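## Task

Join the two printed parts so they match the assembled example on the stand, which is meant for a museum display. The robot must not fall or be left leaning; if it does, the task fails.

## Robot and tools

Robot: a Dexmate Vega on three wheels (two steerable front wheels, one passive rear caster). It has two 7-joint arms with two-finger grippers, a head with three joints, and a torso with three links (thigh, shank, chest) that fold in a Z shape. It starts in the stand posture: hip 0.469, knee 1.617, waist 1.048. Other torso presets are stand_high 0.78, 1.57, 0.44; lean_20 0.52, 1.05, 0.18; lean_45 0.52, 1.05, -0.26; low_lean_45 0, 0, -0.79. The chest's forward lean equals knee - hip - waist. Nothing stops a motion that tips the robot, and a fallen robot stays down.

Frames: everything is in metres. The base frame sits on the floor under the turning point, with x forward, y left and z up. The robot's front edge is 0.35 m ahead of it. The chest, left_hand and right_hand are reported in this frame. A hand point lies between the fingers, 0.033 m back from the closed tips. The fingers point along the hand's z, close along its y, and the back (where the wrist camera sits) faces -x. The odometry frame is the base frame as it was at scene start. base_odometry counts wheel turns only, so slipping shows up as travel.

Tool move: one action per call. Return lines are the state plus images from the cameras you list in "cameras" (head_camera, left_wrist_camera, right_wrist_camera, or "all"). With no action, the call just reports the state, the scene number and all images.
- "base": one key only. translate_m is a relative drive in metres, forward positive, range -2 to 2. strafe_m is a relative sideways drive, left positive, -2 to 2; the heading may drift about 0.02 rad. rotate_rad is a relative turn on the spot, counter-clockwise positive, -3.2 to 3.2. The wheels first take up to 1.1 s to steer.
- "joints": a single object giving absolute targets in radians, keyed by joint name, for any mix of arms, torso and head. Ranges: torso_hip_rad 0 to 1.57; torso_knee_rad 0 to 3.141; torso_waist_rad -1.57 to 1.57 (positive tips the chest back). Shoulder pitch ±3.041, positive lowers the left arm and negative lowers the right. left_shoulder_yaw_rad -0.423 to 1.523; right_shoulder_yaw_rad -1.523 to 0.423. Upper-arm roll and forearm roll ±3.041. Elbow -3.041 to 0.214 (0 straight, negative bends). Wrist pitch ±1.366 (left positive tips down, right negative tips down). left_wrist_yaw_rad -1.348 to 1.087; right -1.087 to 1.348. Grippers 0 (shut) to 0.785. head_pan_rad ±2.792; head_tilt_rad ±1.483; head_camera_tilt_rad -1.483 to 1.378 (positive looks down).
- "target": an absolute pose for one hand in the base frame. side is "left" or "right"; x, y, z in metres (-3 to 3); pitch_deg from -30 to 95 (90 points the fingers down, 0 is level); heading_deg (0 forward, counter-clockwise positive); roll_deg (default 0, jaw level, positive clockwise seen from behind). Heading and roll range -360 to 360. line_only true refuses any move that is not a straight line. Use target alone or together with min_time_s. It cannot be combined with base or joints.
- "speeds": per-action caps. translate_m and strafe_m 0.04 to 0.3 m/s; rotate_rad 0.1 to 0.6 rad/s. "min_time_s" (0.1 to 8) sets a minimum duration for the arm and head motions.
Each action lasts 15 s at most, and unknown keys make a call invalid.

Result lines: "move" says done or gives the worst status. base_status, joint_status and the hand statuses can read done, off_target (resting short, possibly still pushing), contact_stop (an arm pushed hard for about 0.6 s, and its whole group stopped), time_out, not_followed / "joint command not followed" (the collision check withheld it, with a cause line), "pose unreachable", reached (within 10 mm and 2°), short (send the same target again if it says part of), or refused (nothing moved, and the rest of that reply's moves are skipped). on_its_own lists motions you did not command. turned_by_wheels and turned_by_imu give the turn since the last report; an IMU turn over 0.03 rad after a straight drive suggests a bump. base_tilt shows lean in degrees (about ±2 bias). Joint torques follow arm-joint order, and MOTOR HOT and fault lines warn of trouble.

wait(seconds 0 to 10, cameras): lets time pass with no new command. zoom_image(camera, region [x0,y0,x1,y1] pixels, at most 504 on a side): enlarges part of the latest image. Head images are 896x560 and wrist images 672x420. read_manual gives licence texts only. finished_scene(scene 1 or 2) ends the scene for good, and the result must hold without the robot.

Gripper: open pads form a V. The gap at the hand point is about 0.24 x angle - 0.002 m. The gripper angle does not prove a grasp. Commanding well below the fitting angle squeezes hard and can flick objects out. Heavy objects sag about 0.02 m. Each hand carries about 4 kg.

Fold pose, per arm, in order shoulder pitch, shoulder yaw, upper-arm roll, elbow, forearm roll, wrist pitch, wrist yaw: left 1, 0.5, -0.6, -2.5, 0, -0.9, 0; right -1, -0.5, 0.6, -2.5, 0, 0.9, 0. Fold before going to low_lean_45. In the leaning presets, arms hanging straight down hit the base.

Avoid: arms hitting or pressing each other (this can end the scene), closing a gripper on the other hand, and knocking items out of the work area or dropping them from height. Also avoid slamming into furniture: the base keeps driving into obstacles without stopping. Holding stretched or straining arms too long overheats motors, and at 80 °C the arm stops for 30 to 60 s. Contact torque at a joint's limit causes a 10 s torque fault. After any stop, back the arm off first. The scene keeps running while you think.

Each tool is called after "Request:" by a JSON object that holds its "op" and its "data", one argument or row to a line.

## Session

Request:
{"op": "move", "data": {

}}

Scene clock: 0.00 s.
Joint torques (N m): no reading
base_odometry: x=+0.000 y=+0.000 heading=+0.000
turned_by_wheels: +0.000
turned_by_imu: +0.000
base_tilt: forward=-0.3 right=+1.3
base_status: not commanded
joint_positions: torso_hip_rad=+0.469 torso_knee_rad=+1.617 torso_waist_rad=+1.048 left_shoulder_pitch_rad=+2.205 left_shoulder_yaw_rad=-0.015 left_upper_arm_roll_rad=-0.004 left_elbow_rad=-1.084 left_forearm_roll_rad=-0.002 left_wrist_pitch_rad=-0.482 left_wrist_yaw_rad=+0.007 left_gripper_rad=+0.005 right_shoulder_pitch_rad=-2.204 right_shoulder_yaw_rad=-0.005 right_upper_arm_roll_rad=+0.012 right_elbow_rad=-1.099 right_forearm_roll_rad=+0.012 right_wrist_pitch_rad=+0.489 right_wrist_yaw_rad=+0.000 right_gripper_rad=+0.005 head_pan_rad=+0.000 head_tilt_rad=+0.000 head_camera_tilt_rad=+0.000
joint_status: not commanded
chest: x=-0.0111 y=+0.0000 z=+1.4155 quat_wxyz=(+0.999, +0.000, +0.050, +0.000) (m; base frame)
left_hand: x=+0.1584 y=+0.2279 z=+0.6140 quat_wxyz=(+0.404, -0.010, +0.915, +0.002) pitch_deg=+42.4 heading_deg=+0.9 roll_deg=-0.3 back=up (m; base frame)
right_hand: x=+0.1695 y=-0.2419 z=+0.6217 quat_wxyz=(+0.415, +0.006, +0.910, -0.007) pitch_deg=+41.0 heading_deg=-1.4 roll_deg=-0.6 back=up (m; base frame)
pictures: head_camera, left_wrist_camera, right_wrist_camera
camera_calibration:
left_wrist_camera: T_world_to_cam=[[0.0536284, -0.998195, -0.0270439, 0.250029], [-0.669549, -0.0158527, -0.742598, 0.630823], [0.740829, 0.0579316, -0.669191, 0.43099], [0, 0, 0, 1]] pos_world=[0.0896688, 0.23461, 0.763624]
right_wrist_camera: T_world_to_cam=[[0.00825275, -0.997319, -0.0727065, -0.175336], [-0.650786, 0.049847, -0.757623, 0.660343], [0.759216, 0.0535688, -0.64863, 0.431215], [0, 0, 0, 1]] pos_world=[0.103803, -0.230882, 0.767242]

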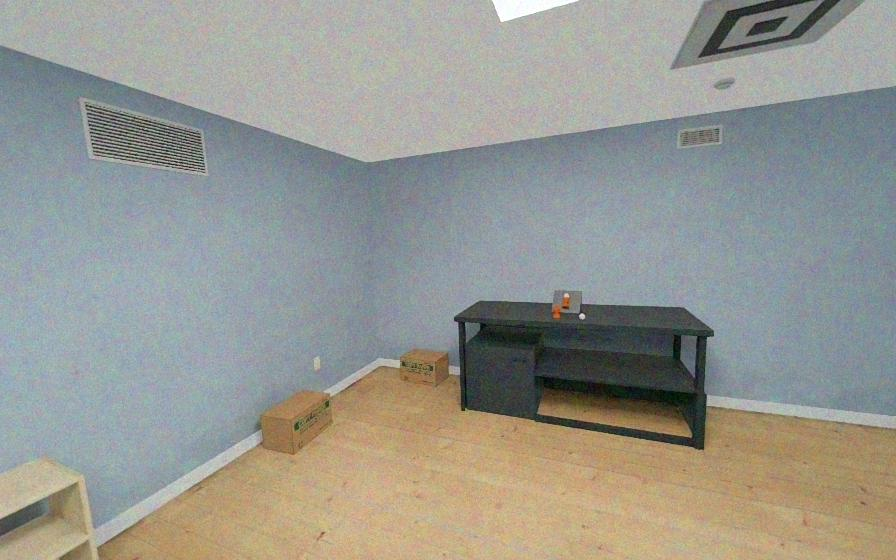

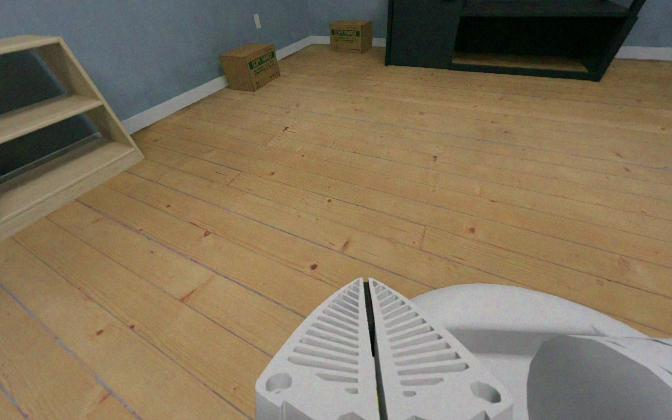

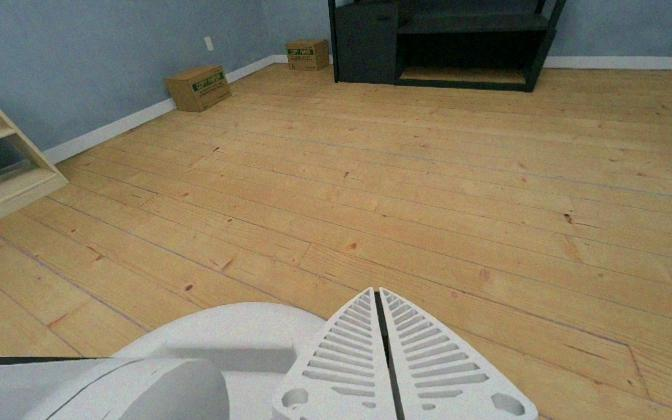

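Request:
{"op": "zoom_image", "data": {
  "camera": "head_camera",
  "region": [510, 270, 630, 345]
}}

Scaled by 4.200 from the camera's 896x560 image, which has a finer 960x600 frame.

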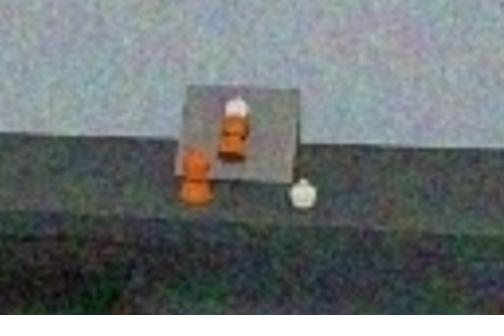

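Request:
{"op": "move", "data": {
  "base": {"rotate_rad": -0.45}
}}

Request:
{"op": "move", "data": {
  "base": {"translate_m": 1.55}
}}

Request:
{"op": "move", "data": {
  "base": {"rotate_rad": 0.245},
  "joints": {"head_camera_tilt_rad": 0.5},
  "cameras": ["all"]
}}

Scene clock: 22.93 s.
Joint torques (N m): left_arm=[1.42 3.02 -0.96 -5.51 -0.31 -1.39 0.17] | right_arm=[-2.81 -2.4 0.53 -5.51 0.09 3.13 0.19]
move: done
base_odometry: x=+0.000 y=+0.001 heading=-0.451
turned_by_wheels: -0.451
turned_by_imu: -0.444
base_tilt: forward=-0.4 right=+1.2
base_status: done
joint_positions: torso_hip_rad=+0.469 torso_knee_rad=+1.617 torso_waist_rad=+1.048 left_shoulder_pitch_rad=+2.205 left_shoulder_yaw_rad=-0.015 left_upper_arm_roll_rad=-0.004 left_elbow_rad=-1.084 left_forearm_roll_rad=-0.002 left_wrist_pitch_rad=-0.482 left_wrist_yaw_rad=+0.007 left_gripper_rad=+0.005 right_shoulder_pitch_rad=-2.204 right_shoulder_yaw_rad=-0.005 right_upper_arm_roll_rad=+0.012 right_elbow_rad=-1.099 right_forearm_roll_rad=+0.012 right_wrist_pitch_rad=+0.489 right_wrist_yaw_rad=+0.000 right_gripper_rad=+0.005 head_pan_rad=+0.000 head_tilt_rad=+0.000 head_camera_tilt_rad=+0.000
joint_status: not commanded
chest: x=-0.0111 y=+0.0000 z=+1.4155 quat_wxyz=(+0.999, +0.000, +0.050, +0.000) (m; base frame)
left_hand: x=+0.1584 y=+0.2279 z=+0.6140 quat_wxyz=(+0.404, -0.010, +0.915, +0.002) pitch_deg=+42.4 heading_deg=+0.9 roll_deg=-0.3 back=up (m; base frame)
right_hand: x=+0.1695 y=-0.2419 z=+0.6217 quat_wxyz=(+0.415, +0.006, +0.910, -0.007) pitch_deg=+41.0 heading_deg=-1.4 roll_deg=-0.6 back=up (m; base frame)
pictures: none

Scene clock: 29.93 s.
Joint torques (N m): left_arm=[4.14 1.36 0.32 -4.6 0.42 -2.71 -0.09] | right_arm=[-5.14 -1.19 -0.33 -5.34 0.13 2.46 0.13]
move: done
base_odometry: x=+1.396 y=-0.674 heading=-0.451
turned_by_wheels: +0.000
turned_by_imu: +0.003
base_tilt: forward=-0.3 right=+1.0
base_status: done
joint_positions: torso_hip_rad=+0.469 torso_knee_rad=+1.617 torso_waist_rad=+1.048 left_shoulder_pitch_rad=+2.205 left_shoulder_yaw_rad=-0.015 left_upper_arm_roll_rad=-0.004 left_elbow_rad=-1.084 left_forearm_roll_rad=-0.002 left_wrist_pitch_rad=-0.482 left_wrist_yaw_rad=+0.007 left_gripper_rad=+0.005 right_shoulder_pitch_rad=-2.204 right_shoulder_yaw_rad=-0.005 right_upper_arm_roll_rad=+0.012 right_elbow_rad=-1.099 right_forearm_roll_rad=+0.012 right_wrist_pitch_rad=+0.489 right_wrist_yaw_rad=+0.000 right_gripper_rad=+0.005 head_pan_rad=+0.000 head_tilt_rad=+0.000 head_camera_tilt_rad=+0.000
joint_status: not commanded
chest: x=-0.0111 y=+0.0000 z=+1.4155 quat_wxyz=(+0.999, +0.000, +0.050, +0.000) (m; base frame)
left_hand: x=+0.1584 y=+0.2279 z=+0.6139 quat_wxyz=(+0.404, -0.010, +0.915, +0.002) pitch_deg=+42.4 heading_deg=+0.9 roll_deg=-0.3 back=up (m; base frame)
right_hand: x=+0.1695 y=-0.2419 z=+0.6217 quat_wxyz=(+0.415, +0.006, +0.910, -0.007) pitch_deg=+41.0 heading_deg=-1.4 roll_deg=-0.6 back=up (m; base frame)
pictures: none

Scene clock: 31.83 s.
Joint torques (N m): left_arm=[5.36 1.97 0.12 -6.22 -0.66 -2.77 0.08] | right_arm=[-4.81 -1 0.96 -5.31 -0.14 3.44 -0.09]
move: done
base_odometry: x=+1.396 y=-0.675 heading=-0.206
turned_by_wheels: +0.245
turned_by_imu: +0.241
base_tilt: forward=-0.3 right=+1.1
base_status: done
joint_positions: torso_hip_rad=+0.469 torso_knee_rad=+1.617 torso_waist_rad=+1.048 left_shoulder_pitch_rad=+2.205 left_shoulder_yaw_rad=-0.015 left_upper_arm_roll_rad=-0.004 left_elbow_rad=-1.084 left_forearm_roll_rad=-0.002 left_wrist_pitch_rad=-0.482 left_wrist_yaw_rad=+0.007 left_gripper_rad=+0.005 right_shoulder_pitch_rad=-2.204 right_shoulder_yaw_rad=-0.005 right_upper_arm_roll_rad=+0.012 right_elbow_rad=-1.099 right_forearm_roll_rad=+0.012 right_wrist_pitch_rad=+0.489 right_wrist_yaw_rad=+0.000 right_gripper_rad=+0.005 head_pan_rad=+0.000 head_tilt_rad=+0.000 head_camera_tilt_rad=+0.499
joint_status: all done
chest: x=-0.0111 y=+0.0000 z=+1.4155 quat_wxyz=(+0.999, +0.000, +0.050, +0.000) (m; base frame)
left_hand: x=+0.1584 y=+0.2279 z=+0.6139 quat_wxyz=(+0.404, -0.010, +0.915, +0.002) pitch_deg=+42.4 heading_deg=+0.9 roll_deg=-0.3 back=up (m; base frame)
right_hand: x=+0.1695 y=-0.2419 z=+0.6217 quat_wxyz=(+0.415, +0.006, +0.910, -0.007) pitch_deg=+41.0 heading_deg=-1.4 roll_deg=-0.6 back=up (m; base frame)
pictures: head_camera, left_wrist_camera, right_wrist_camera
camera_calibration:
head_camera: T_world_to_cam=[[-0.0149902, -0.999275, -0.0349845, 0.0610989], [-0.582267, 0.0371678, -0.812147, 1.21386], [0.812859, 0.00819612, -0.582402, 0.891471], [0, 0, 0, 1]] pos_world=[-0.0169355, 0.00863165, 1.50716]
left_wrist_camera: T_world_to_cam=[[0.0536291, -0.998195, -0.0270471, 0.250031], [-0.669654, -0.015859, -0.742504, 0.630762], [0.740734, 0.057932, -0.669296, 0.431079], [0, 0, 0, 1]] pos_world=[0.0896691, 0.23461, 0.763625]
right_wrist_camera: T_world_to_cam=[[0.00824249, -0.997319, -0.0727064, -0.175335], [-0.650844, 0.0498495, -0.757573, 0.660311], [0.759167, 0.0535648, -0.648688, 0.431265], [0, 0, 0, 1]] pos_world=[0.103803, -0.230882, 0.767242]

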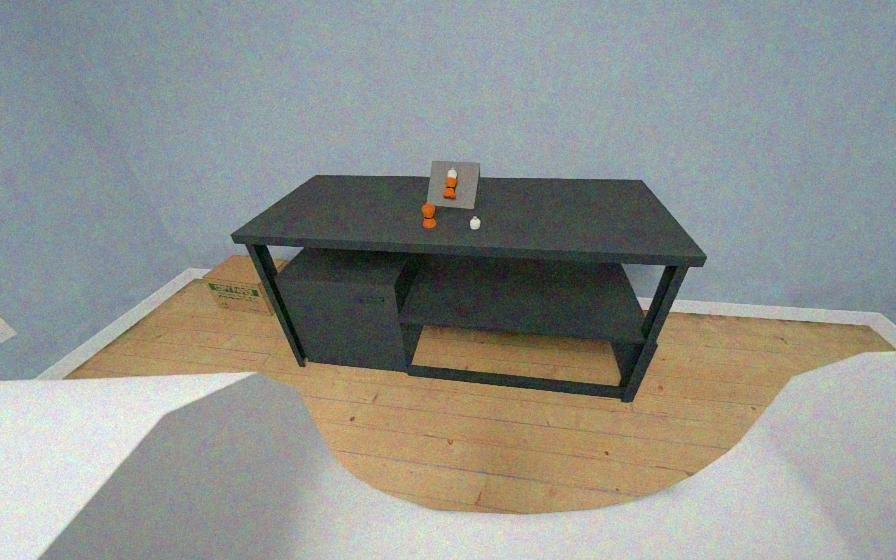

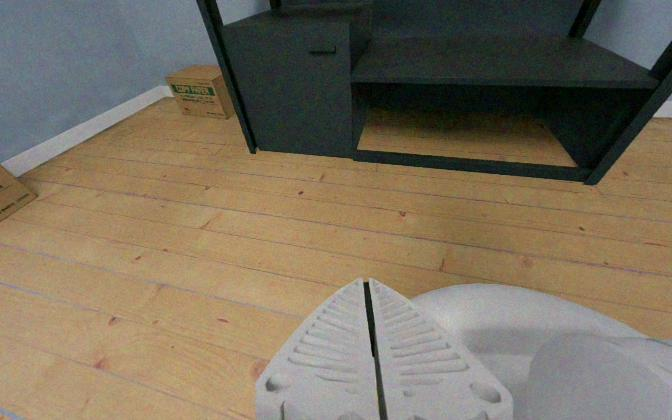

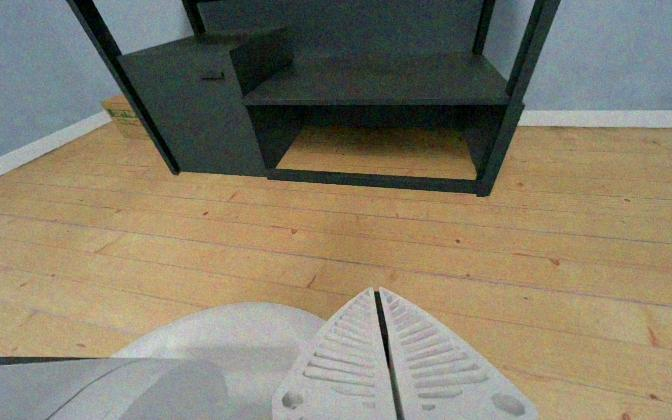

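Request:
{"op": "zoom_image", "data": {
  "camera": "head_camera",
  "region": [400, 150, 510, 240]
}}

Request:
{"op": "move", "data": {
  "base": {"rotate_rad": -0.073},
  "joints": {"head_camera_tilt_rad": 0.6}
}}

Request:
{"op": "move", "data": {
  "target": {"side":"right","x":0.35,"y":-0.24,"z":0.9,"pitch_deg":40,"heading_deg":0}
}}

Request:
{"op": "move", "data": {
  "target": {"side":"left","x":0.35,"y":0.24,"z":0.9,"pitch_deg":40,"heading_deg":0}
}}

Request:
{"op": "move", "data": {
  "target": {"side":"right","x":0.42,"y":-0.22,"z":1.0,"pitch_deg":35,"heading_deg":0,"line_only":true}
}}

Request:
{"op": "move", "data": {
  "target": {"side":"left","x":0.42,"y":0.22,"z":1.0,"pitch_deg":35,"heading_deg":0,"line_only":true},
  "cameras": ["all"]
}}

Scaled by 4.582 from the camera's 896x560 image, which has a finer 960x600 frame.

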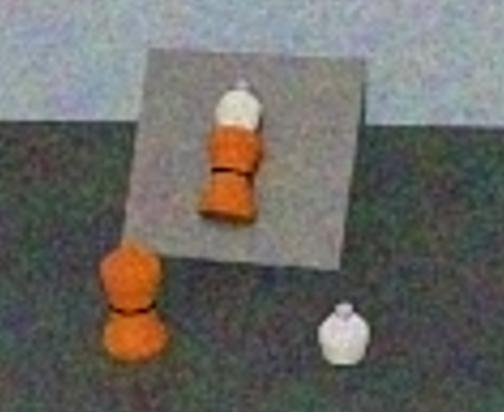

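Scene clock: 47.73 s.
Joint torques (N m): left_arm=[2.65 -0.15 -0.74 -4.96 -0.24 -1.42 0.16] | right_arm=[-3.43 -0.95 2.36 -5.63 0.27 2.68 0.09]
move: done
base_odometry: x=+1.396 y=-0.675 heading=-0.279
turned_by_wheels: -0.073
turned_by_imu: -0.071
base_tilt: forward=-0.4 right=+1.3
base_status: done
joint_positions: torso_hip_rad=+0.469 torso_knee_rad=+1.617 torso_waist_rad=+1.048 left_shoulder_pitch_rad=+2.205 left_shoulder_yaw_rad=-0.015 left_upper_arm_roll_rad=-0.004 left_elbow_rad=-1.084 left_forearm_roll_rad=-0.002 left_wrist_pitch_rad=-0.482 left_wrist_yaw_rad=+0.007 left_gripper_rad=+0.005 right_shoulder_pitch_rad=-2.204 right_shoulder_yaw_rad=-0.005 right_upper_arm_roll_rad=+0.012 right_elbow_rad=-1.099 right_forearm_roll_rad=+0.012 right_wrist_pitch_rad=+0.489 right_wrist_yaw_rad=+0.000 right_gripper_rad=+0.005 head_pan_rad=+0.000 head_tilt_rad=+0.000 head_camera_tilt_rad=+0.599
joint_status: all done
chest: x=-0.0111 y=+0.0000 z=+1.4155 quat_wxyz=(+0.999, +0.000, +0.050, +0.000) (m; base frame)
left_hand: x=+0.1584 y=+0.2279 z=+0.6139 quat_wxyz=(+0.404, -0.010, +0.915, +0.002) pitch_deg=+42.4 heading_deg=+0.9 roll_deg=-0.3 back=up (m; base frame)
right_hand: x=+0.1695 y=-0.2419 z=+0.6217 quat_wxyz=(+0.415, +0.006, +0.910, -0.007) pitch_deg=+41.0 heading_deg=-1.4 roll_deg=-0.6 back=up (m; base frame)
pictures: none

Scene clock: 54.23 s.
Joint torques (N m): left_arm=[3.45 3.49 0.02 -5.18 -0.51 -2.79 0.34] | right_arm=[4.72 -3.35 5.33 -15.14 0.33 3.08 0.27]
move: done
base_odometry: x=+1.396 y=-0.675 heading=-0.279
turned_by_wheels: +0.000
turned_by_imu: +0.001
base_tilt: forward=-0.2 right=+1.2
base_status: not commanded
joint_positions: torso_hip_rad=+0.469 torso_knee_rad=+1.617 torso_waist_rad=+1.048 left_shoulder_pitch_rad=+2.205 left_shoulder_yaw_rad=-0.015 left_upper_arm_roll_rad=-0.004 left_elbow_rad=-1.084 left_forearm_roll_rad=-0.002 left_wrist_pitch_rad=-0.482 left_wrist_yaw_rad=+0.007 left_gripper_rad=+0.005 right_shoulder_pitch_rad=-2.345 right_shoulder_yaw_rad=-0.023 right_upper_arm_roll_rad=+0.034 right_elbow_rad=-2.517 right_forearm_roll_rad=+0.041 right_wrist_pitch_rad=-0.772 right_wrist_yaw_rad=+0.001 right_gripper_rad=+0.005 head_pan_rad=+0.000 head_tilt_rad=+0.000 head_camera_tilt_rad=+0.599
joint_status: not commanded
chest: x=-0.0111 y=+0.0000 z=+1.4155 quat_wxyz=(+0.999, +0.000, +0.050, +0.000) (m; base frame)
left_hand: x=+0.1584 y=+0.2279 z=+0.6139 quat_wxyz=(+0.404, -0.010, +0.915, +0.002) pitch_deg=+42.4 heading_deg=+0.9 roll_deg=-0.3 back=up (m; base frame)
right_hand: x=+0.3492 y=-0.2398 z=+0.8985 quat_wxyz=(+0.422, +0.000, +0.907, +0.000) pitch_deg=+40.1 heading_deg=+0.0 roll_deg=+0.0 back=up (m; base frame)
right_hand_status: reached (straight line, planned for 5.1 s): 2 mm and 0.1 deg off.
pictures: none

Scene clock: 60.77 s.
Joint torques (N m): left_arm=[-4.75 2.35 -3.62 -14.88 0.15 -3.55 -0.6] | right_arm=[5.27 -3.24 6.35 -14.12 0.15 3.32 0.01]
move: done
base_odometry: x=+1.396 y=-0.675 heading=-0.279
turned_by_wheels: +0.000
turned_by_imu: +0.001
base_tilt: forward=-0.4 right=+1.3
base_status: not commanded
joint_positions: torso_hip_rad=+0.469 torso_knee_rad=+1.617 torso_waist_rad=+1.048 left_shoulder_pitch_rad=+2.344 left_shoulder_yaw_rad=+0.010 left_upper_arm_roll_rad=-0.035 left_elbow_rad=-2.517 left_forearm_roll_rad=-0.023 left_wrist_pitch_rad=+0.772 left_wrist_yaw_rad=-0.017 left_gripper_rad=+0.005 right_shoulder_pitch_rad=-2.343 right_shoulder_yaw_rad=-0.023 right_upper_arm_roll_rad=+0.034 right_elbow_rad=-2.520 right_forearm_roll_rad=+0.041 right_wrist_pitch_rad=-0.776 right_wrist_yaw_rad=+0.001 right_gripper_rad=+0.005 head_pan_rad=+0.000 head_tilt_rad=+0.000 head_camera_tilt_rad=+0.599
joint_status: not commanded
chest: x=-0.0111 y=+0.0000 z=+1.4155 quat_wxyz=(+0.999, +0.000, +0.050, +0.000) (m; base frame)
left_hand: x=+0.3492 y=+0.2398 z=+0.8985 quat_wxyz=(+0.422, +0.000, +0.907, +0.000) pitch_deg=+40.1 heading_deg=+0.0 roll_deg=+0.0 back=up (m; base frame)
left_hand_status: reached (straight line, planned for 5.1 s): 2 mm and 0.1 deg off.
right_hand: x=+0.3496 y=-0.2398 z=+0.8996 quat_wxyz=(+0.422, +0.000, +0.907, +0.000) pitch_deg=+40.1 heading_deg=+0.0 roll_deg=+0.0 back=up (m; base frame)
pictures: none

Scene clock: 63.57 s.
Joint torques (N m): left_arm=[-4.76 6.26 -3.89 -14.17 -0.69 -0.78 -0.07] | right_arm=[6.95 1.82 -3.91 -15.64 0.06 2.3 -0.25]
move: done
base_odometry: x=+1.396 y=-0.675 heading=-0.279
turned_by_wheels: +0.000
turned_by_imu: +0.000
base_tilt: forward=-0.3 right=+1.3
base_status: not commanded
joint_positions: torso_hip_rad=+0.469 torso_knee_rad=+1.617 torso_waist_rad=+1.048 left_shoulder_pitch_rad=+2.343 left_shoulder_yaw_rad=+0.010 left_upper_arm_roll_rad=-0.035 left_elbow_rad=-2.520 left_forearm_roll_rad=-0.023 left_wrist_pitch_rad=+0.777 left_wrist_yaw_rad=-0.017 left_gripper_rad=+0.005 right_shoulder_pitch_rad=-2.102 right_shoulder_yaw_rad=-0.010 right_upper_arm_roll_rad=-0.030 right_elbow_rad=-2.704 right_forearm_roll_rad=+0.021 right_wrist_pitch_rad=-1.115 right_wrist_yaw_rad=-0.050 right_gripper_rad=+0.005 head_pan_rad=+0.000 head_tilt_rad=+0.000 head_camera_tilt_rad=+0.599
joint_status: not commanded
chest: x=-0.0111 y=+0.0000 z=+1.4155 quat_wxyz=(+0.999, +0.000, +0.050, +0.000) (m; base frame)
left_hand: x=+0.3497 y=+0.2399 z=+0.8996 quat_wxyz=(+0.422, +0.000, +0.907, +0.000) pitch_deg=+40.1 heading_deg=+0.0 roll_deg=+0.0 back=up (m; base frame)
right_hand: x=+0.4190 y=-0.2204 z=+0.9982 quat_wxyz=(+0.461, +0.000, +0.888, +0.000) pitch_deg=+35.1 heading_deg=+0.0 roll_deg=+0.0 back=up (m; base frame)
right_hand_status: reached (straight line, planned for 1.4 s): 2 mm and 0.1 deg off.
pictures: none

Scene clock: 66.37 s.
Joint torques (N m): left_arm=[-7.49 -1.65 3.99 -13.52 0.1 -1.09 0.56] | right_arm=[8.17 1.84 -5.1 -14.88 -0.16 2.54 -0.16]
move: done
base_odometry: x=+1.396 y=-0.675 heading=-0.279
turned_by_wheels: +0.000
turned_by_imu: +0.000
base_tilt: forward=-0.3 right=+0.9
base_status: not commanded
joint_positions: torso_hip_rad=+0.469 torso_knee_rad=+1.617 torso_waist_rad=+1.048 left_shoulder_pitch_rad=+2.103 left_shoulder_yaw_rad=+0.000 left_upper_arm_roll_rad=+0.033 left_elbow_rad=-2.704 left_forearm_roll_rad=+0.002 left_wrist_pitch_rad=+1.115 left_wrist_yaw_rad=+0.031 left_gripper_rad=+0.005 right_shoulder_pitch_rad=-2.099 right_shoulder_yaw_rad=-0.010 right_upper_arm_roll_rad=-0.031 right_elbow_rad=-2.706 right_forearm_roll_rad=+0.021 right_wrist_pitch_rad=-1.119 right_wrist_yaw_rad=-0.051 right_gripper_rad=+0.005 head_pan_rad=+0.000 head_tilt_rad=+0.000 head_camera_tilt_rad=+0.599
joint_status: not commanded
chest: x=-0.0111 y=+0.0000 z=+1.4155 quat_wxyz=(+0.999, +0.000, +0.050, +0.000) (m; base frame)
left_hand: x=+0.4190 y=+0.2203 z=+0.9983 quat_wxyz=(+0.461, +0.000, +0.887, +0.000) pitch_deg=+35.1 heading_deg=+0.0 roll_deg=+0.0 back=up (m; base frame)
left_hand_status: reached (straight line, planned for 1.4 s): 2 mm and 0.1 deg off.
right_hand: x=+0.4197 y=-0.2202 z=+0.9995 quat_wxyz=(+0.461, +0.000, +0.887, +0.000) pitch_deg=+35.1 heading_deg=+0.0 roll_deg=+0.0 back=up (m; base frame)
pictures: head_camera, left_wrist_camera, right_wrist_camera
camera_calibration:
head_camera: T_world_to_cam=[[-0.0184087, -0.999275, -0.0333154, 0.0583534], [-0.66041, 0.0371703, -0.749985, 1.11549], [0.75068, 0.00819559, -0.660616, 1.00252], [0, 0, 0, 1]] pos_world=[-0.0148111, 0.00863164, 1.50082]
left_wrist_camera: T_world_to_cam=[[0.0371764, -0.998943, -0.0270188, 0.245981], [-0.570355, 0.000990485, -0.821398, 1.124], [0.820557, 0.0459469, -0.569715, 0.36537], [0, 0, 0, 1]] pos_world=[0.332127, 0.22782, 1.13805]
right_wrist_camera: T_world_to_cam=[[0.033431, -0.996497, -0.0766616, -0.134852], [-0.569993, 0.0439973, -0.82047, 1.13608], [0.820969, 0.0711258, -0.566526, 0.380956], [0, 0, 0, 1]] pos_world=[0.339312, -0.211459, 1.1376]

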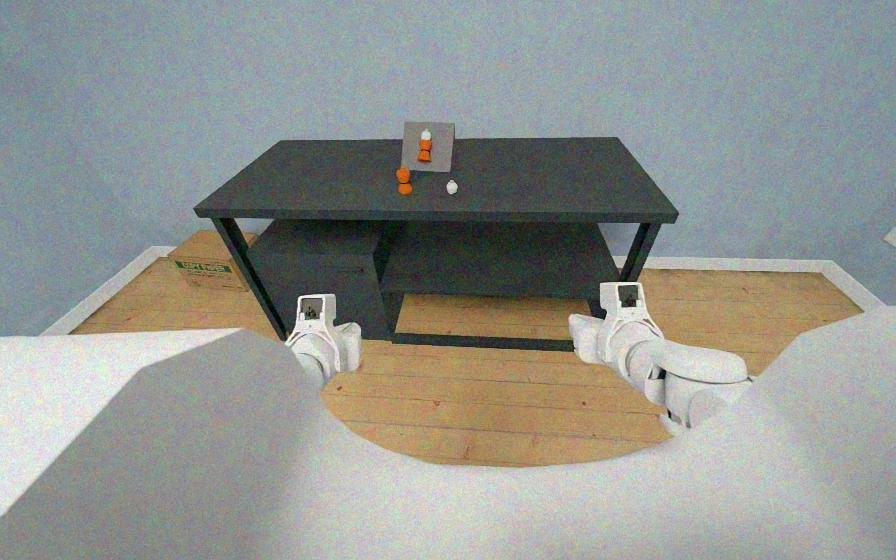

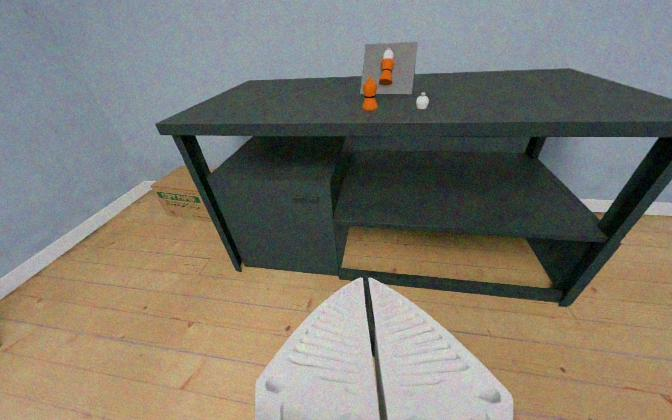

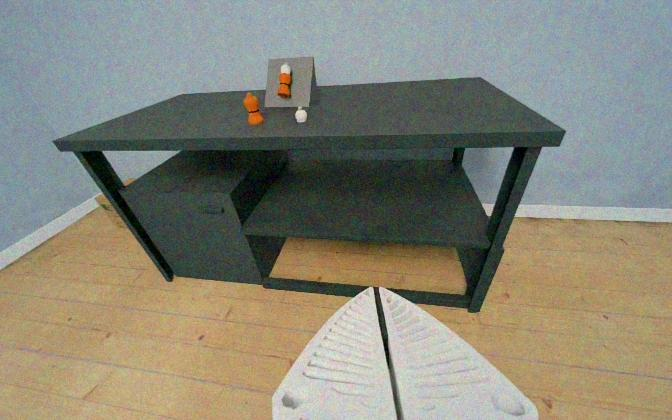

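Request:
{"op": "move", "data": {
  "base": {"translate_m": 0.42},
  "speeds": {"translate_m": 0.2}
}}

Request:
{"op": "move", "data": {
  "base": {"strafe_m": 0.11},
  "joints": {"head_camera_tilt_rad":0.8},
  "speeds": {"strafe_m": 0.15},
  "cameras": ["all"]
}}

Scene clock: 80.97 s.
Joint torques (N m): left_arm=[-7.03 1.73 0.72 -13.85 0.48 -2.13 0.51] | right_arm=[6.39 2.17 -3.3 -15.43 -0.31 3.52 -0.21]
move: done
base_odometry: x=+1.800 y=-0.790 heading=-0.279
turned_by_wheels: +0.000
turned_by_imu: +0.002
base_tilt: forward=-0.2 right=+1.2
base_status: done
joint_positions: torso_hip_rad=+0.469 torso_knee_rad=+1.617 torso_waist_rad=+1.048 left_shoulder_pitch_rad=+2.099 left_shoulder_yaw_rad=+0.000 left_upper_arm_roll_rad=+0.034 left_elbow_rad=-2.707 left_forearm_roll_rad=+0.002 left_wrist_pitch_rad=+1.119 left_wrist_yaw_rad=+0.032 left_gripper_rad=+0.005 right_shoulder_pitch_rad=-2.099 right_shoulder_yaw_rad=-0.010 right_upper_arm_roll_rad=-0.031 right_elbow_rad=-2.707 right_forearm_roll_rad=+0.021 right_wrist_pitch_rad=-1.119 right_wrist_yaw_rad=-0.051 right_gripper_rad=+0.005 head_pan_rad=+0.000 head_tilt_rad=+0.000 head_camera_tilt_rad=+0.599
joint_status: not commanded
chest: x=-0.0110 y=+0.0000 z=+1.4155 quat_wxyz=(+0.999, +0.000, +0.050, +0.000) (m; base frame)
left_hand: x=+0.4198 y=+0.2201 z=+0.9995 quat_wxyz=(+0.461, +0.000, +0.887, +0.000) pitch_deg=+35.1 heading_deg=+0.0 roll_deg=+0.0 back=up (m; base frame)
right_hand: x=+0.4198 y=-0.2202 z=+0.9995 quat_wxyz=(+0.461, +0.000, +0.887, +0.000) pitch_deg=+35.1 heading_deg=+0.0 roll_deg=+0.0 back=up (m; base frame)
pictures: none

Scene clock: 83.93 s.
Joint torques (N m): left_arm=[-6.85 -1.82 1.14 -13.47 -0.42 -2.54 0.21] | right_arm=[7.37 -0.19 -2.41 -14.67 -0.07 3.77 0.04]
move: done
base_odometry: x=+1.830 y=-0.684 heading=-0.277
turned_by_wheels: +0.002
turned_by_imu: +0.001
base_tilt: forward=-0.2 right=+1.0
base_status: done
joint_positions: torso_hip_rad=+0.469 torso_knee_rad=+1.617 torso_waist_rad=+1.048 left_shoulder_pitch_rad=+2.099 left_shoulder_yaw_rad=+0.000 left_upper_arm_roll_rad=+0.034 left_elbow_rad=-2.707 left_forearm_roll_rad=+0.002 left_wrist_pitch_rad=+1.119 left_wrist_yaw_rad=+0.032 left_gripper_rad=+0.005 right_shoulder_pitch_rad=-2.099 right_shoulder_yaw_rad=-0.010 right_upper_arm_roll_rad=-0.031 right_elbow_rad=-2.707 right_forearm_roll_rad=+0.021 right_wrist_pitch_rad=-1.119 right_wrist_yaw_rad=-0.051 right_gripper_rad=+0.005 head_pan_rad=+0.000 head_tilt_rad=+0.000 head_camera_tilt_rad=+0.799
joint_status: all done
chest: x=-0.0110 y=+0.0000 z=+1.4155 quat_wxyz=(+0.999, +0.000, +0.050, +0.000) (m; base frame)
left_hand: x=+0.4198 y=+0.2201 z=+0.9995 quat_wxyz=(+0.461, +0.000, +0.887, +0.000) pitch_deg=+35.1 heading_deg=+0.0 roll_deg=+0.0 back=up (m; base frame)
right_hand: x=+0.4198 y=-0.2202 z=+0.9995 quat_wxyz=(+0.461, +0.000, +0.887, +0.000) pitch_deg=+35.1 heading_deg=+0.0 roll_deg=+0.0 back=up (m; base frame)
pictures: head_camera, left_wrist_camera, right_wrist_camera
camera_calibration:
head_camera: T_world_to_cam=[[-0.024666, -0.999275, -0.0289888, 0.0514547], [-0.796363, 0.0371699, -0.603676, 0.888084], [0.604316, 0.00819527, -0.796703, 1.19285], [0, 0, 0, 1]] pos_world=[-0.0123537, 0.00863164, 1.48796]
left_wrist_camera: T_world_to_cam=[[0.0372884, -0.998939, -0.0270364, 0.245672], [-0.569465, 0.000990932, -0.822015, 1.12573], [0.821169, 0.0460479, -0.568824, 0.36433], [0, 0, 0, 1]] pos_world=[0.332725, 0.227519, 1.13925]
right_wrist_camera: T_world_to_cam=[[0.0334306, -0.996496, -0.0766697, -0.13485], [-0.57004, 0.0440002, -0.820438, 1.13597], [0.820937, 0.0711325, -0.566572, 0.380964], [0, 0, 0, 1]] pos_world=[0.339312, -0.211459, 1.1375]

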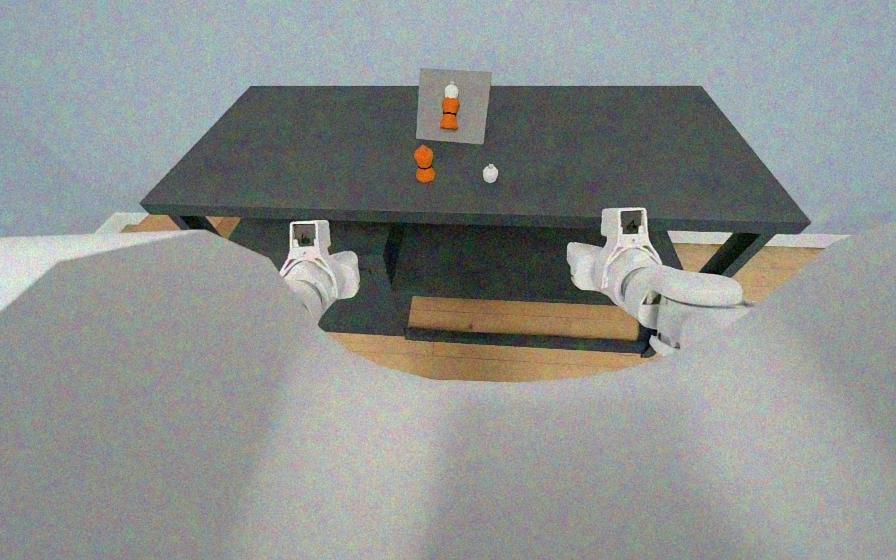

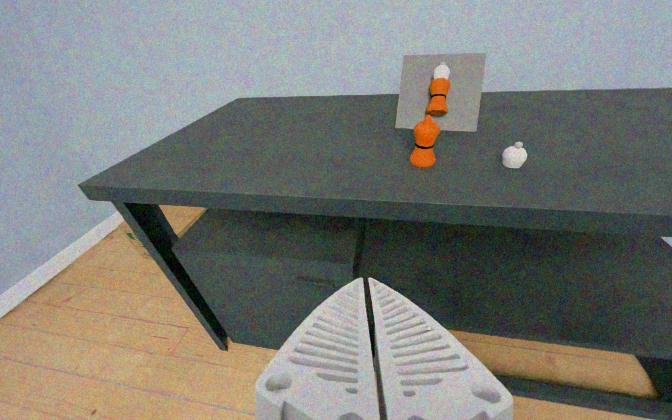

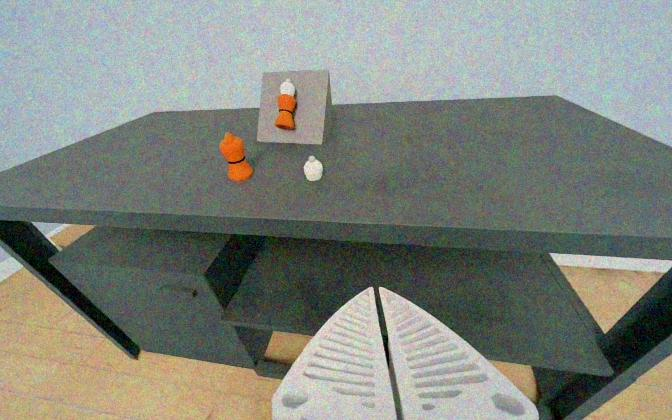

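Request:
{"op": "zoom_image", "data": {
  "camera": "right_wrist_camera",
  "region": [200, 60, 350, 190]
}}

Request:
{"op": "zoom_image", "data": {
  "camera": "left_wrist_camera",
  "region": [390, 45, 540, 175]
}}

Request:
{"op": "zoom_image", "data": {
  "camera": "head_camera",
  "region": [390, 60, 520, 190]
}}

Scaled by 3.360 from the camera's 672x420 image, which has a finer 960x600 frame.

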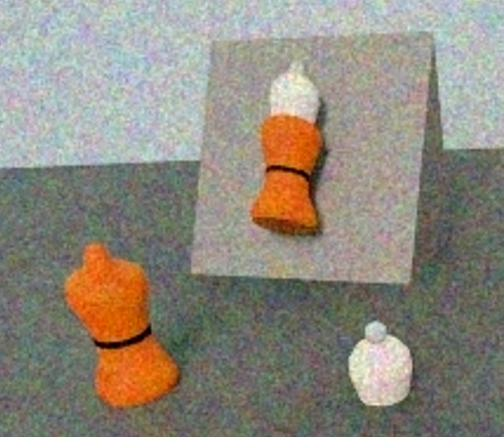

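Scaled by 3.360 from the camera's 672x420 image, which has a finer 960x600 frame.

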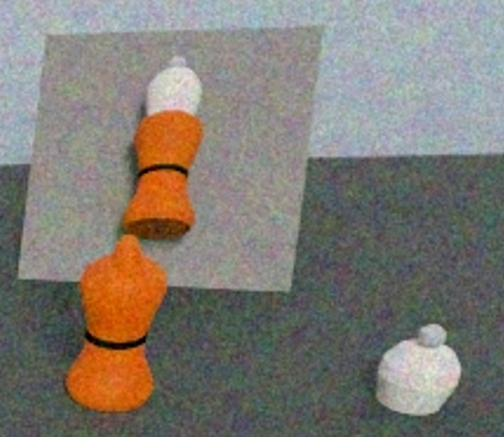

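Scaled by 3.877 from the camera's 896x560 image, which has a finer 960x600 frame.

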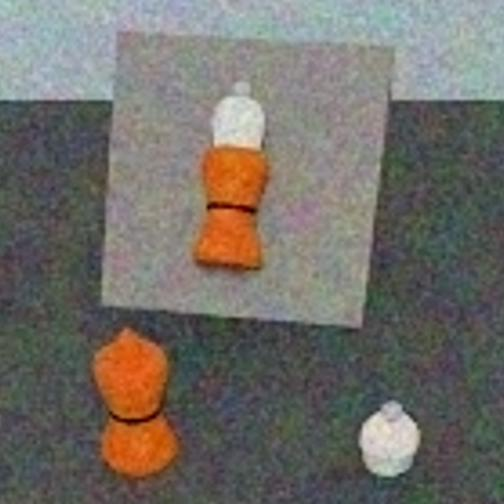

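Request:
{"op": "move", "data": {
  "joints": {"torso_waist_rad":0.75,"left_shoulder_pitch_rad":1.75,"right_shoulder_pitch_rad":-1.75}
}}

Request:
{"op": "move", "data": {
  "joints": {"right_shoulder_pitch_rad":-0.45,"right_shoulder_yaw_rad":-0.7,"right_upper_arm_roll_rad":-0.9,"right_elbow_rad":-1.6,"right_forearm_roll_rad":1.55,"right_wrist_pitch_rad":-0.671,"right_wrist_yaw_rad":-0.909},
  "min_time_s": 6,
  "cameras": ["all"]
}}

Scene clock: 110.10 s.
Joint torques (N m): left_arm=[-6.19 1.11 3.55 -13.84 0.01 -3.14 0.41] | right_arm=[7.25 0.02 -4.37 -14.19 0.06 3.6 -0.04]
move: done
base_odometry: x=+1.830 y=-0.684 heading=-0.277
turned_by_wheels: +0.000
turned_by_imu: +0.001
base_tilt: forward=-0.3 right=+1.3
base_status: not commanded
joint_positions: torso_hip_rad=+0.469 torso_knee_rad=+1.617 torso_waist_rad=+0.750 left_shoulder_pitch_rad=+1.755 left_shoulder_yaw_rad=+0.000 left_upper_arm_roll_rad=+0.034 left_elbow_rad=-2.707 left_forearm_roll_rad=+0.002 left_wrist_pitch_rad=+1.119 left_wrist_yaw_rad=+0.032 left_gripper_rad=+0.005 right_shoulder_pitch_rad=-1.755 right_shoulder_yaw_rad=-0.010 right_upper_arm_roll_rad=-0.031 right_elbow_rad=-2.707 right_forearm_roll_rad=+0.021 right_wrist_pitch_rad=-1.119 right_wrist_yaw_rad=-0.051 right_gripper_rad=+0.005 head_pan_rad=+0.000 head_tilt_rad=+0.000 head_camera_tilt_rad=+0.799
joint_status: all done
chest: x=+0.1214 y=+0.0000 z=+1.3999 quat_wxyz=(+0.980, +0.000, +0.198, +0.000) (m; base frame)
left_hand: x=+0.5709 y=+0.2201 z=+1.0042 quat_wxyz=(+0.482, +0.000, +0.876, +0.000) pitch_deg=+32.4 heading_deg=+0.0 roll_deg=+0.0 back=up (m; base frame)
right_hand: x=+0.5708 y=-0.2202 z=+1.0040 quat_wxyz=(+0.481, +0.000, +0.876, +0.000) pitch_deg=+32.4 heading_deg=+0.0 roll_deg=+0.0 back=up (m; base frame)
pictures: none

Scene clock: 117.40 s.
Joint torques (N m): left_arm=[-5.2 0.84 3.07 -13.44 0.08 -2.52 0.03] | right_arm=[22.36 -5.88 4.92 -5.67 0.32 3.13 0.08]
move: done
base_odometry: x=+1.830 y=-0.684 heading=-0.277
turned_by_wheels: +0.000
turned_by_imu: +0.001
base_tilt: forward=-0.2 right=+1.3
base_status: not commanded
joint_positions: torso_hip_rad=+0.469 torso_knee_rad=+1.617 torso_waist_rad=+0.750 left_shoulder_pitch_rad=+1.750 left_shoulder_yaw_rad=+0.000 left_upper_arm_roll_rad=+0.034 left_elbow_rad=-2.707 left_forearm_roll_rad=+0.002 left_wrist_pitch_rad=+1.119 left_wrist_yaw_rad=+0.032 left_gripper_rad=+0.005 right_shoulder_pitch_rad=-0.455 right_shoulder_yaw_rad=-0.697 right_upper_arm_roll_rad=-0.897 right_elbow_rad=-1.604 right_forearm_roll_rad=+1.545 right_wrist_pitch_rad=-0.673 right_wrist_yaw_rad=-0.906 right_gripper_rad=+0.005 head_pan_rad=+0.000 head_tilt_rad=+0.000 head_camera_tilt_rad=+0.799
joint_status: all done
chest: x=+0.1214 y=+0.0000 z=+1.3999 quat_wxyz=(+0.980, +0.000, +0.198, +0.000) (m; base frame)
left_hand: x=+0.5727 y=+0.2201 z=+1.0063 quat_wxyz=(+0.484, +0.000, +0.875, +0.000) pitch_deg=+32.2 heading_deg=+0.0 roll_deg=+0.0 back=up (m; base frame)
right_hand: x=+0.8125 y=-0.1861 z=+0.9422 quat_wxyz=(+0.366, -0.007, +0.930, -0.015) pitch_deg=+47.0 heading_deg=-1.9 roll_deg=-2.8 back=up (m; base frame)
pictures: head_camera, left_wrist_camera, right_wrist_camera
camera_calibration:
head_camera: T_world_to_cam=[[-0.0320903, -0.999275, -0.020469, 0.0432442], [-0.938507, 0.03717, -0.343253, 0.636859], [0.343765, 0.00819517, -0.93902, 1.33117], [0, 0, 0, 1]] pos_world=[0.141476, 0.00863164, 1.46948]
left_wrist_camera: T_world_to_cam=[[0.0386081, -0.998939, -0.0251158, 0.237466], [-0.527176, 0.000990073, -0.849756, 1.22205], [0.848879, 0.0460479, -0.526578, 0.184252], [0, 0, 0, 1]] pos_world=[0.47866, 0.227519, 1.14143]
right_wrist_camera: T_world_to_cam=[[0.0198012, -0.998597, -0.049106, -0.133676], [-0.727615, 0.0192921, -0.685714, 1.30797], [0.6857, 0.0493082, -0.726213, 0.279922], [0, 0, 0, 1]] pos_world=[0.762405, -0.172524, 1.09361]

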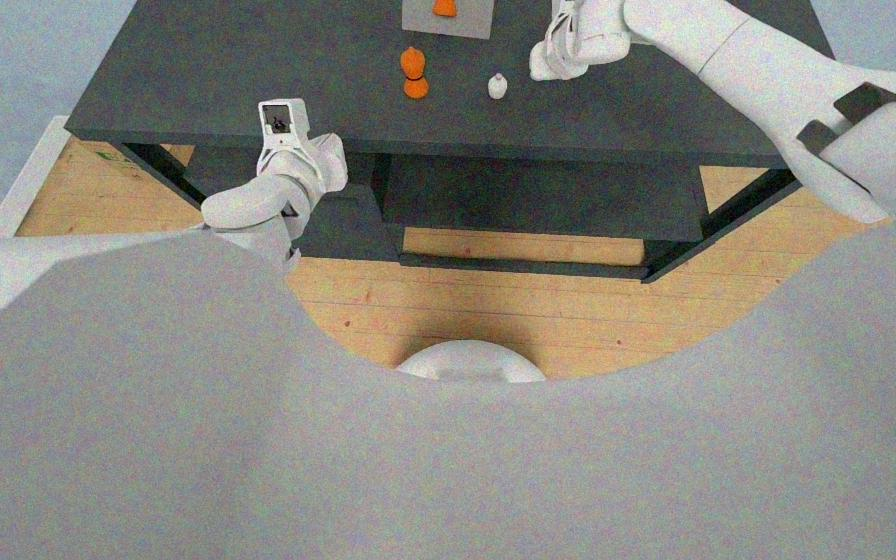

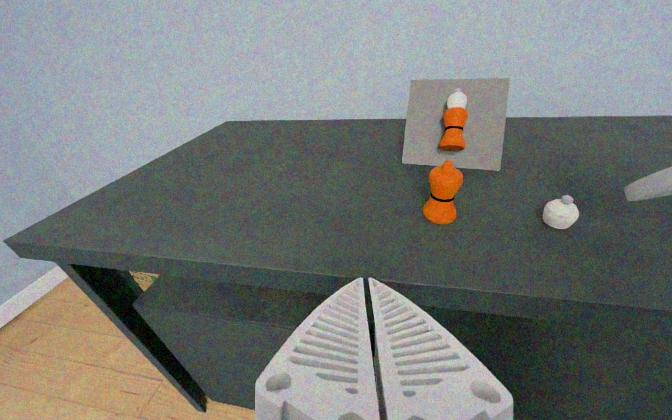

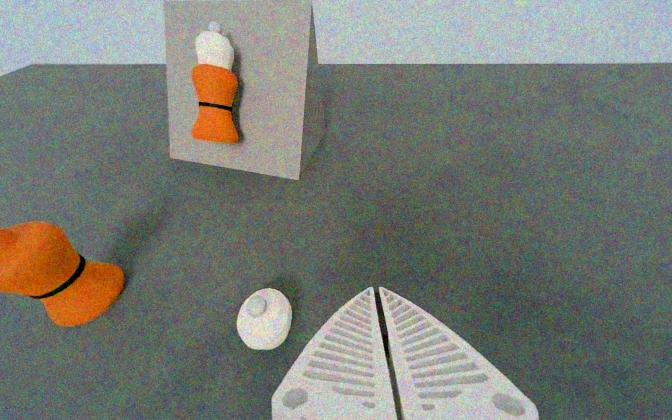

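Request:
{"op": "move", "data": {
  "target": {"side":"right","x":0.72,"y":-0.18,"z":1.06,"pitch_deg":55,"heading_deg":0,"line_only":true}
}}

Request:
{"op": "move", "data": {
  "target": {"side":"right","x":0.80,"y":-0.115,"z":1.02,"pitch_deg":68,"heading_deg":0,"line_only":true},
  "cameras": ["all"]
}}

Scene clock: 133.93 s.
Joint torques (N m): left_arm=[-7.09 -0.14 3.29 -12.57 0.32 -2.99 0.38] | right_arm=[21.62 -1.87 5.48 -3.38 0.18 2.64 -0.15]
move: done
base_odometry: x=+1.830 y=-0.684 heading=-0.277
turned_by_wheels: +0.000
turned_by_imu: +0.001
base_tilt: forward=-0.3 right=+0.9
base_status: not commanded
joint_positions: torso_hip_rad=+0.469 torso_knee_rad=+1.617 torso_waist_rad=+0.750 left_shoulder_pitch_rad=+1.750 left_shoulder_yaw_rad=+0.000 left_upper_arm_roll_rad=+0.034 left_elbow_rad=-2.707 left_forearm_roll_rad=+0.002 left_wrist_pitch_rad=+1.119 left_wrist_yaw_rad=+0.032 left_gripper_rad=+0.005 right_shoulder_pitch_rad=+0.414 right_shoulder_yaw_rad=-1.058 right_upper_arm_roll_rad=-1.780 right_elbow_rad=-2.069 right_forearm_roll_rad=+2.310 right_wrist_pitch_rad=-0.329 right_wrist_yaw_rad=-1.087 right_gripper_rad=+0.005 head_pan_rad=+0.000 head_tilt_rad=+0.000 head_camera_tilt_rad=+0.799
joint_status: not commanded
chest: x=+0.1214 y=+0.0000 z=+1.3999 quat_wxyz=(+0.980, +0.000, +0.198, +0.000) (m; base frame)
left_hand: x=+0.5727 y=+0.2201 z=+1.0063 quat_wxyz=(+0.484, +0.000, +0.875, +0.000) pitch_deg=+32.2 heading_deg=+0.0 roll_deg=+0.0 back=up (m; base frame)
right_hand: x=+0.7204 y=-0.1797 z=+1.0594 quat_wxyz=(+0.301, +0.000, +0.954, +0.000) pitch_deg=+55.0 heading_deg=+0.1 roll_deg=+0.0 back=up (m; base frame)
right_hand_status: reached (straight line, planned for 3.8 s): 1 mm and 0.1 deg off.
pictures: none

Scene clock: 138.53 s.
Joint torques (N m): left_arm=[-5.71 -0.41 2.65 -15.64 -0.67 -2.17 -0.27] | right_arm=[16.25 1.23 4.13 3.55 0.22 0.36 0.37]
move: done
base_odometry: x=+1.830 y=-0.684 heading=-0.277
turned_by_wheels: +0.000
turned_by_imu: +0.001
base_tilt: forward=-0.2 right=+1.3
base_status: not commanded
joint_positions: torso_hip_rad=+0.469 torso_knee_rad=+1.617 torso_waist_rad=+0.750 left_shoulder_pitch_rad=+1.750 left_shoulder_yaw_rad=+0.000 left_upper_arm_roll_rad=+0.034 left_elbow_rad=-2.707 left_forearm_roll_rad=+0.002 left_wrist_pitch_rad=+1.119 left_wrist_yaw_rad=+0.032 left_gripper_rad=+0.005 right_shoulder_pitch_rad=+0.409 right_shoulder_yaw_rad=-0.476 right_upper_arm_roll_rad=-1.777 right_elbow_rad=-1.167 right_forearm_roll_rad=+2.523 right_wrist_pitch_rad=-0.696 right_wrist_yaw_rad=-0.939 right_gripper_rad=+0.005 head_pan_rad=+0.000 head_tilt_rad=+0.000 head_camera_tilt_rad=+0.799
joint_status: not commanded
chest: x=+0.1215 y=+0.0000 z=+1.3999 quat_wxyz=(+0.980, +0.000, +0.198, +0.000) (m; base frame)
left_hand: x=+0.5727 y=+0.2201 z=+1.0062 quat_wxyz=(+0.484, +0.000, +0.875, +0.000) pitch_deg=+32.2 heading_deg=+0.0 roll_deg=+0.0 back=up (m; base frame)
right_hand: x=+0.7998 y=-0.1153 z=+1.0202 quat_wxyz=(+0.191, +0.000, +0.982, +0.000) pitch_deg=+67.9 heading_deg=+0.0 roll_deg=+0.0 back=up (m; base frame)
right_hand_status: reached (straight line, planned for 3.2 s): 0 mm and 0.1 deg off.
pictures: head_camera, left_wrist_camera, right_wrist_camera
camera_calibration:
head_camera: T_world_to_cam=[[-0.0320903, -0.999275, -0.020469, 0.0432442], [-0.938507, 0.03717, -0.343253, 0.636859], [0.343765, 0.00819517, -0.93902, 1.33117], [0, 0, 0, 1]] pos_world=[0.141476, 0.00863164, 1.46948]
left_wrist_camera: T_world_to_cam=[[0.0386056, -0.998939, -0.0251197, 0.237469], [-0.527176, 0.000994733, -0.849756, 1.22196], [0.848879, 0.0460479, -0.526578, 0.184199], [0, 0, 0, 1]] pos_world=[0.47866, 0.227519, 1.14133]
right_wrist_camera: T_world_to_cam=[[-0.0132486, -0.996484, -0.0827314, 0.00211751], [-0.924138, 0.0437975, -0.379541, 1.19839], [0.38183, 0.0714268, -0.921468, 0.786576], [0, 0, 0, 1]] pos_world=[0.807167, -0.106559, 1.17982]

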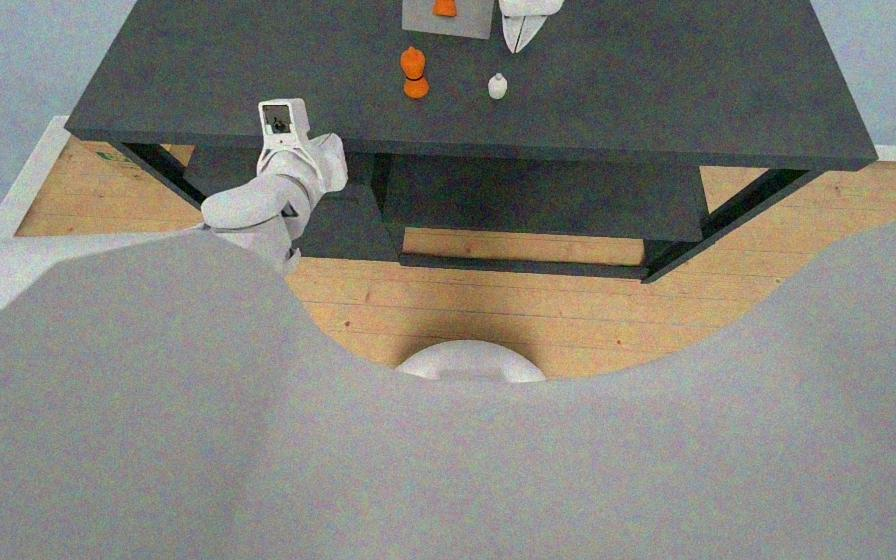

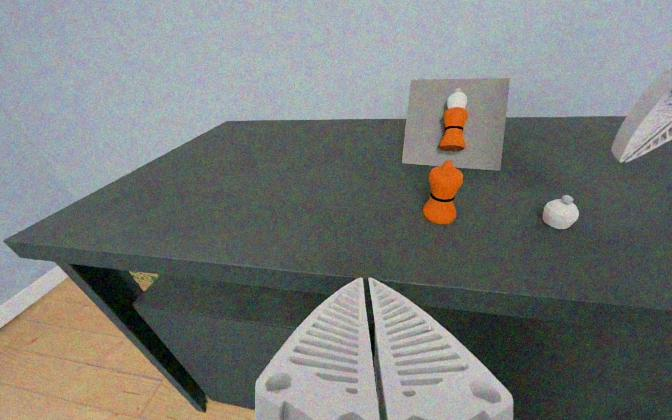

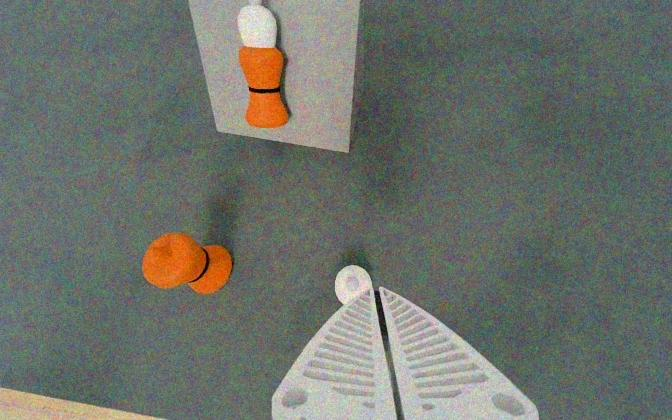

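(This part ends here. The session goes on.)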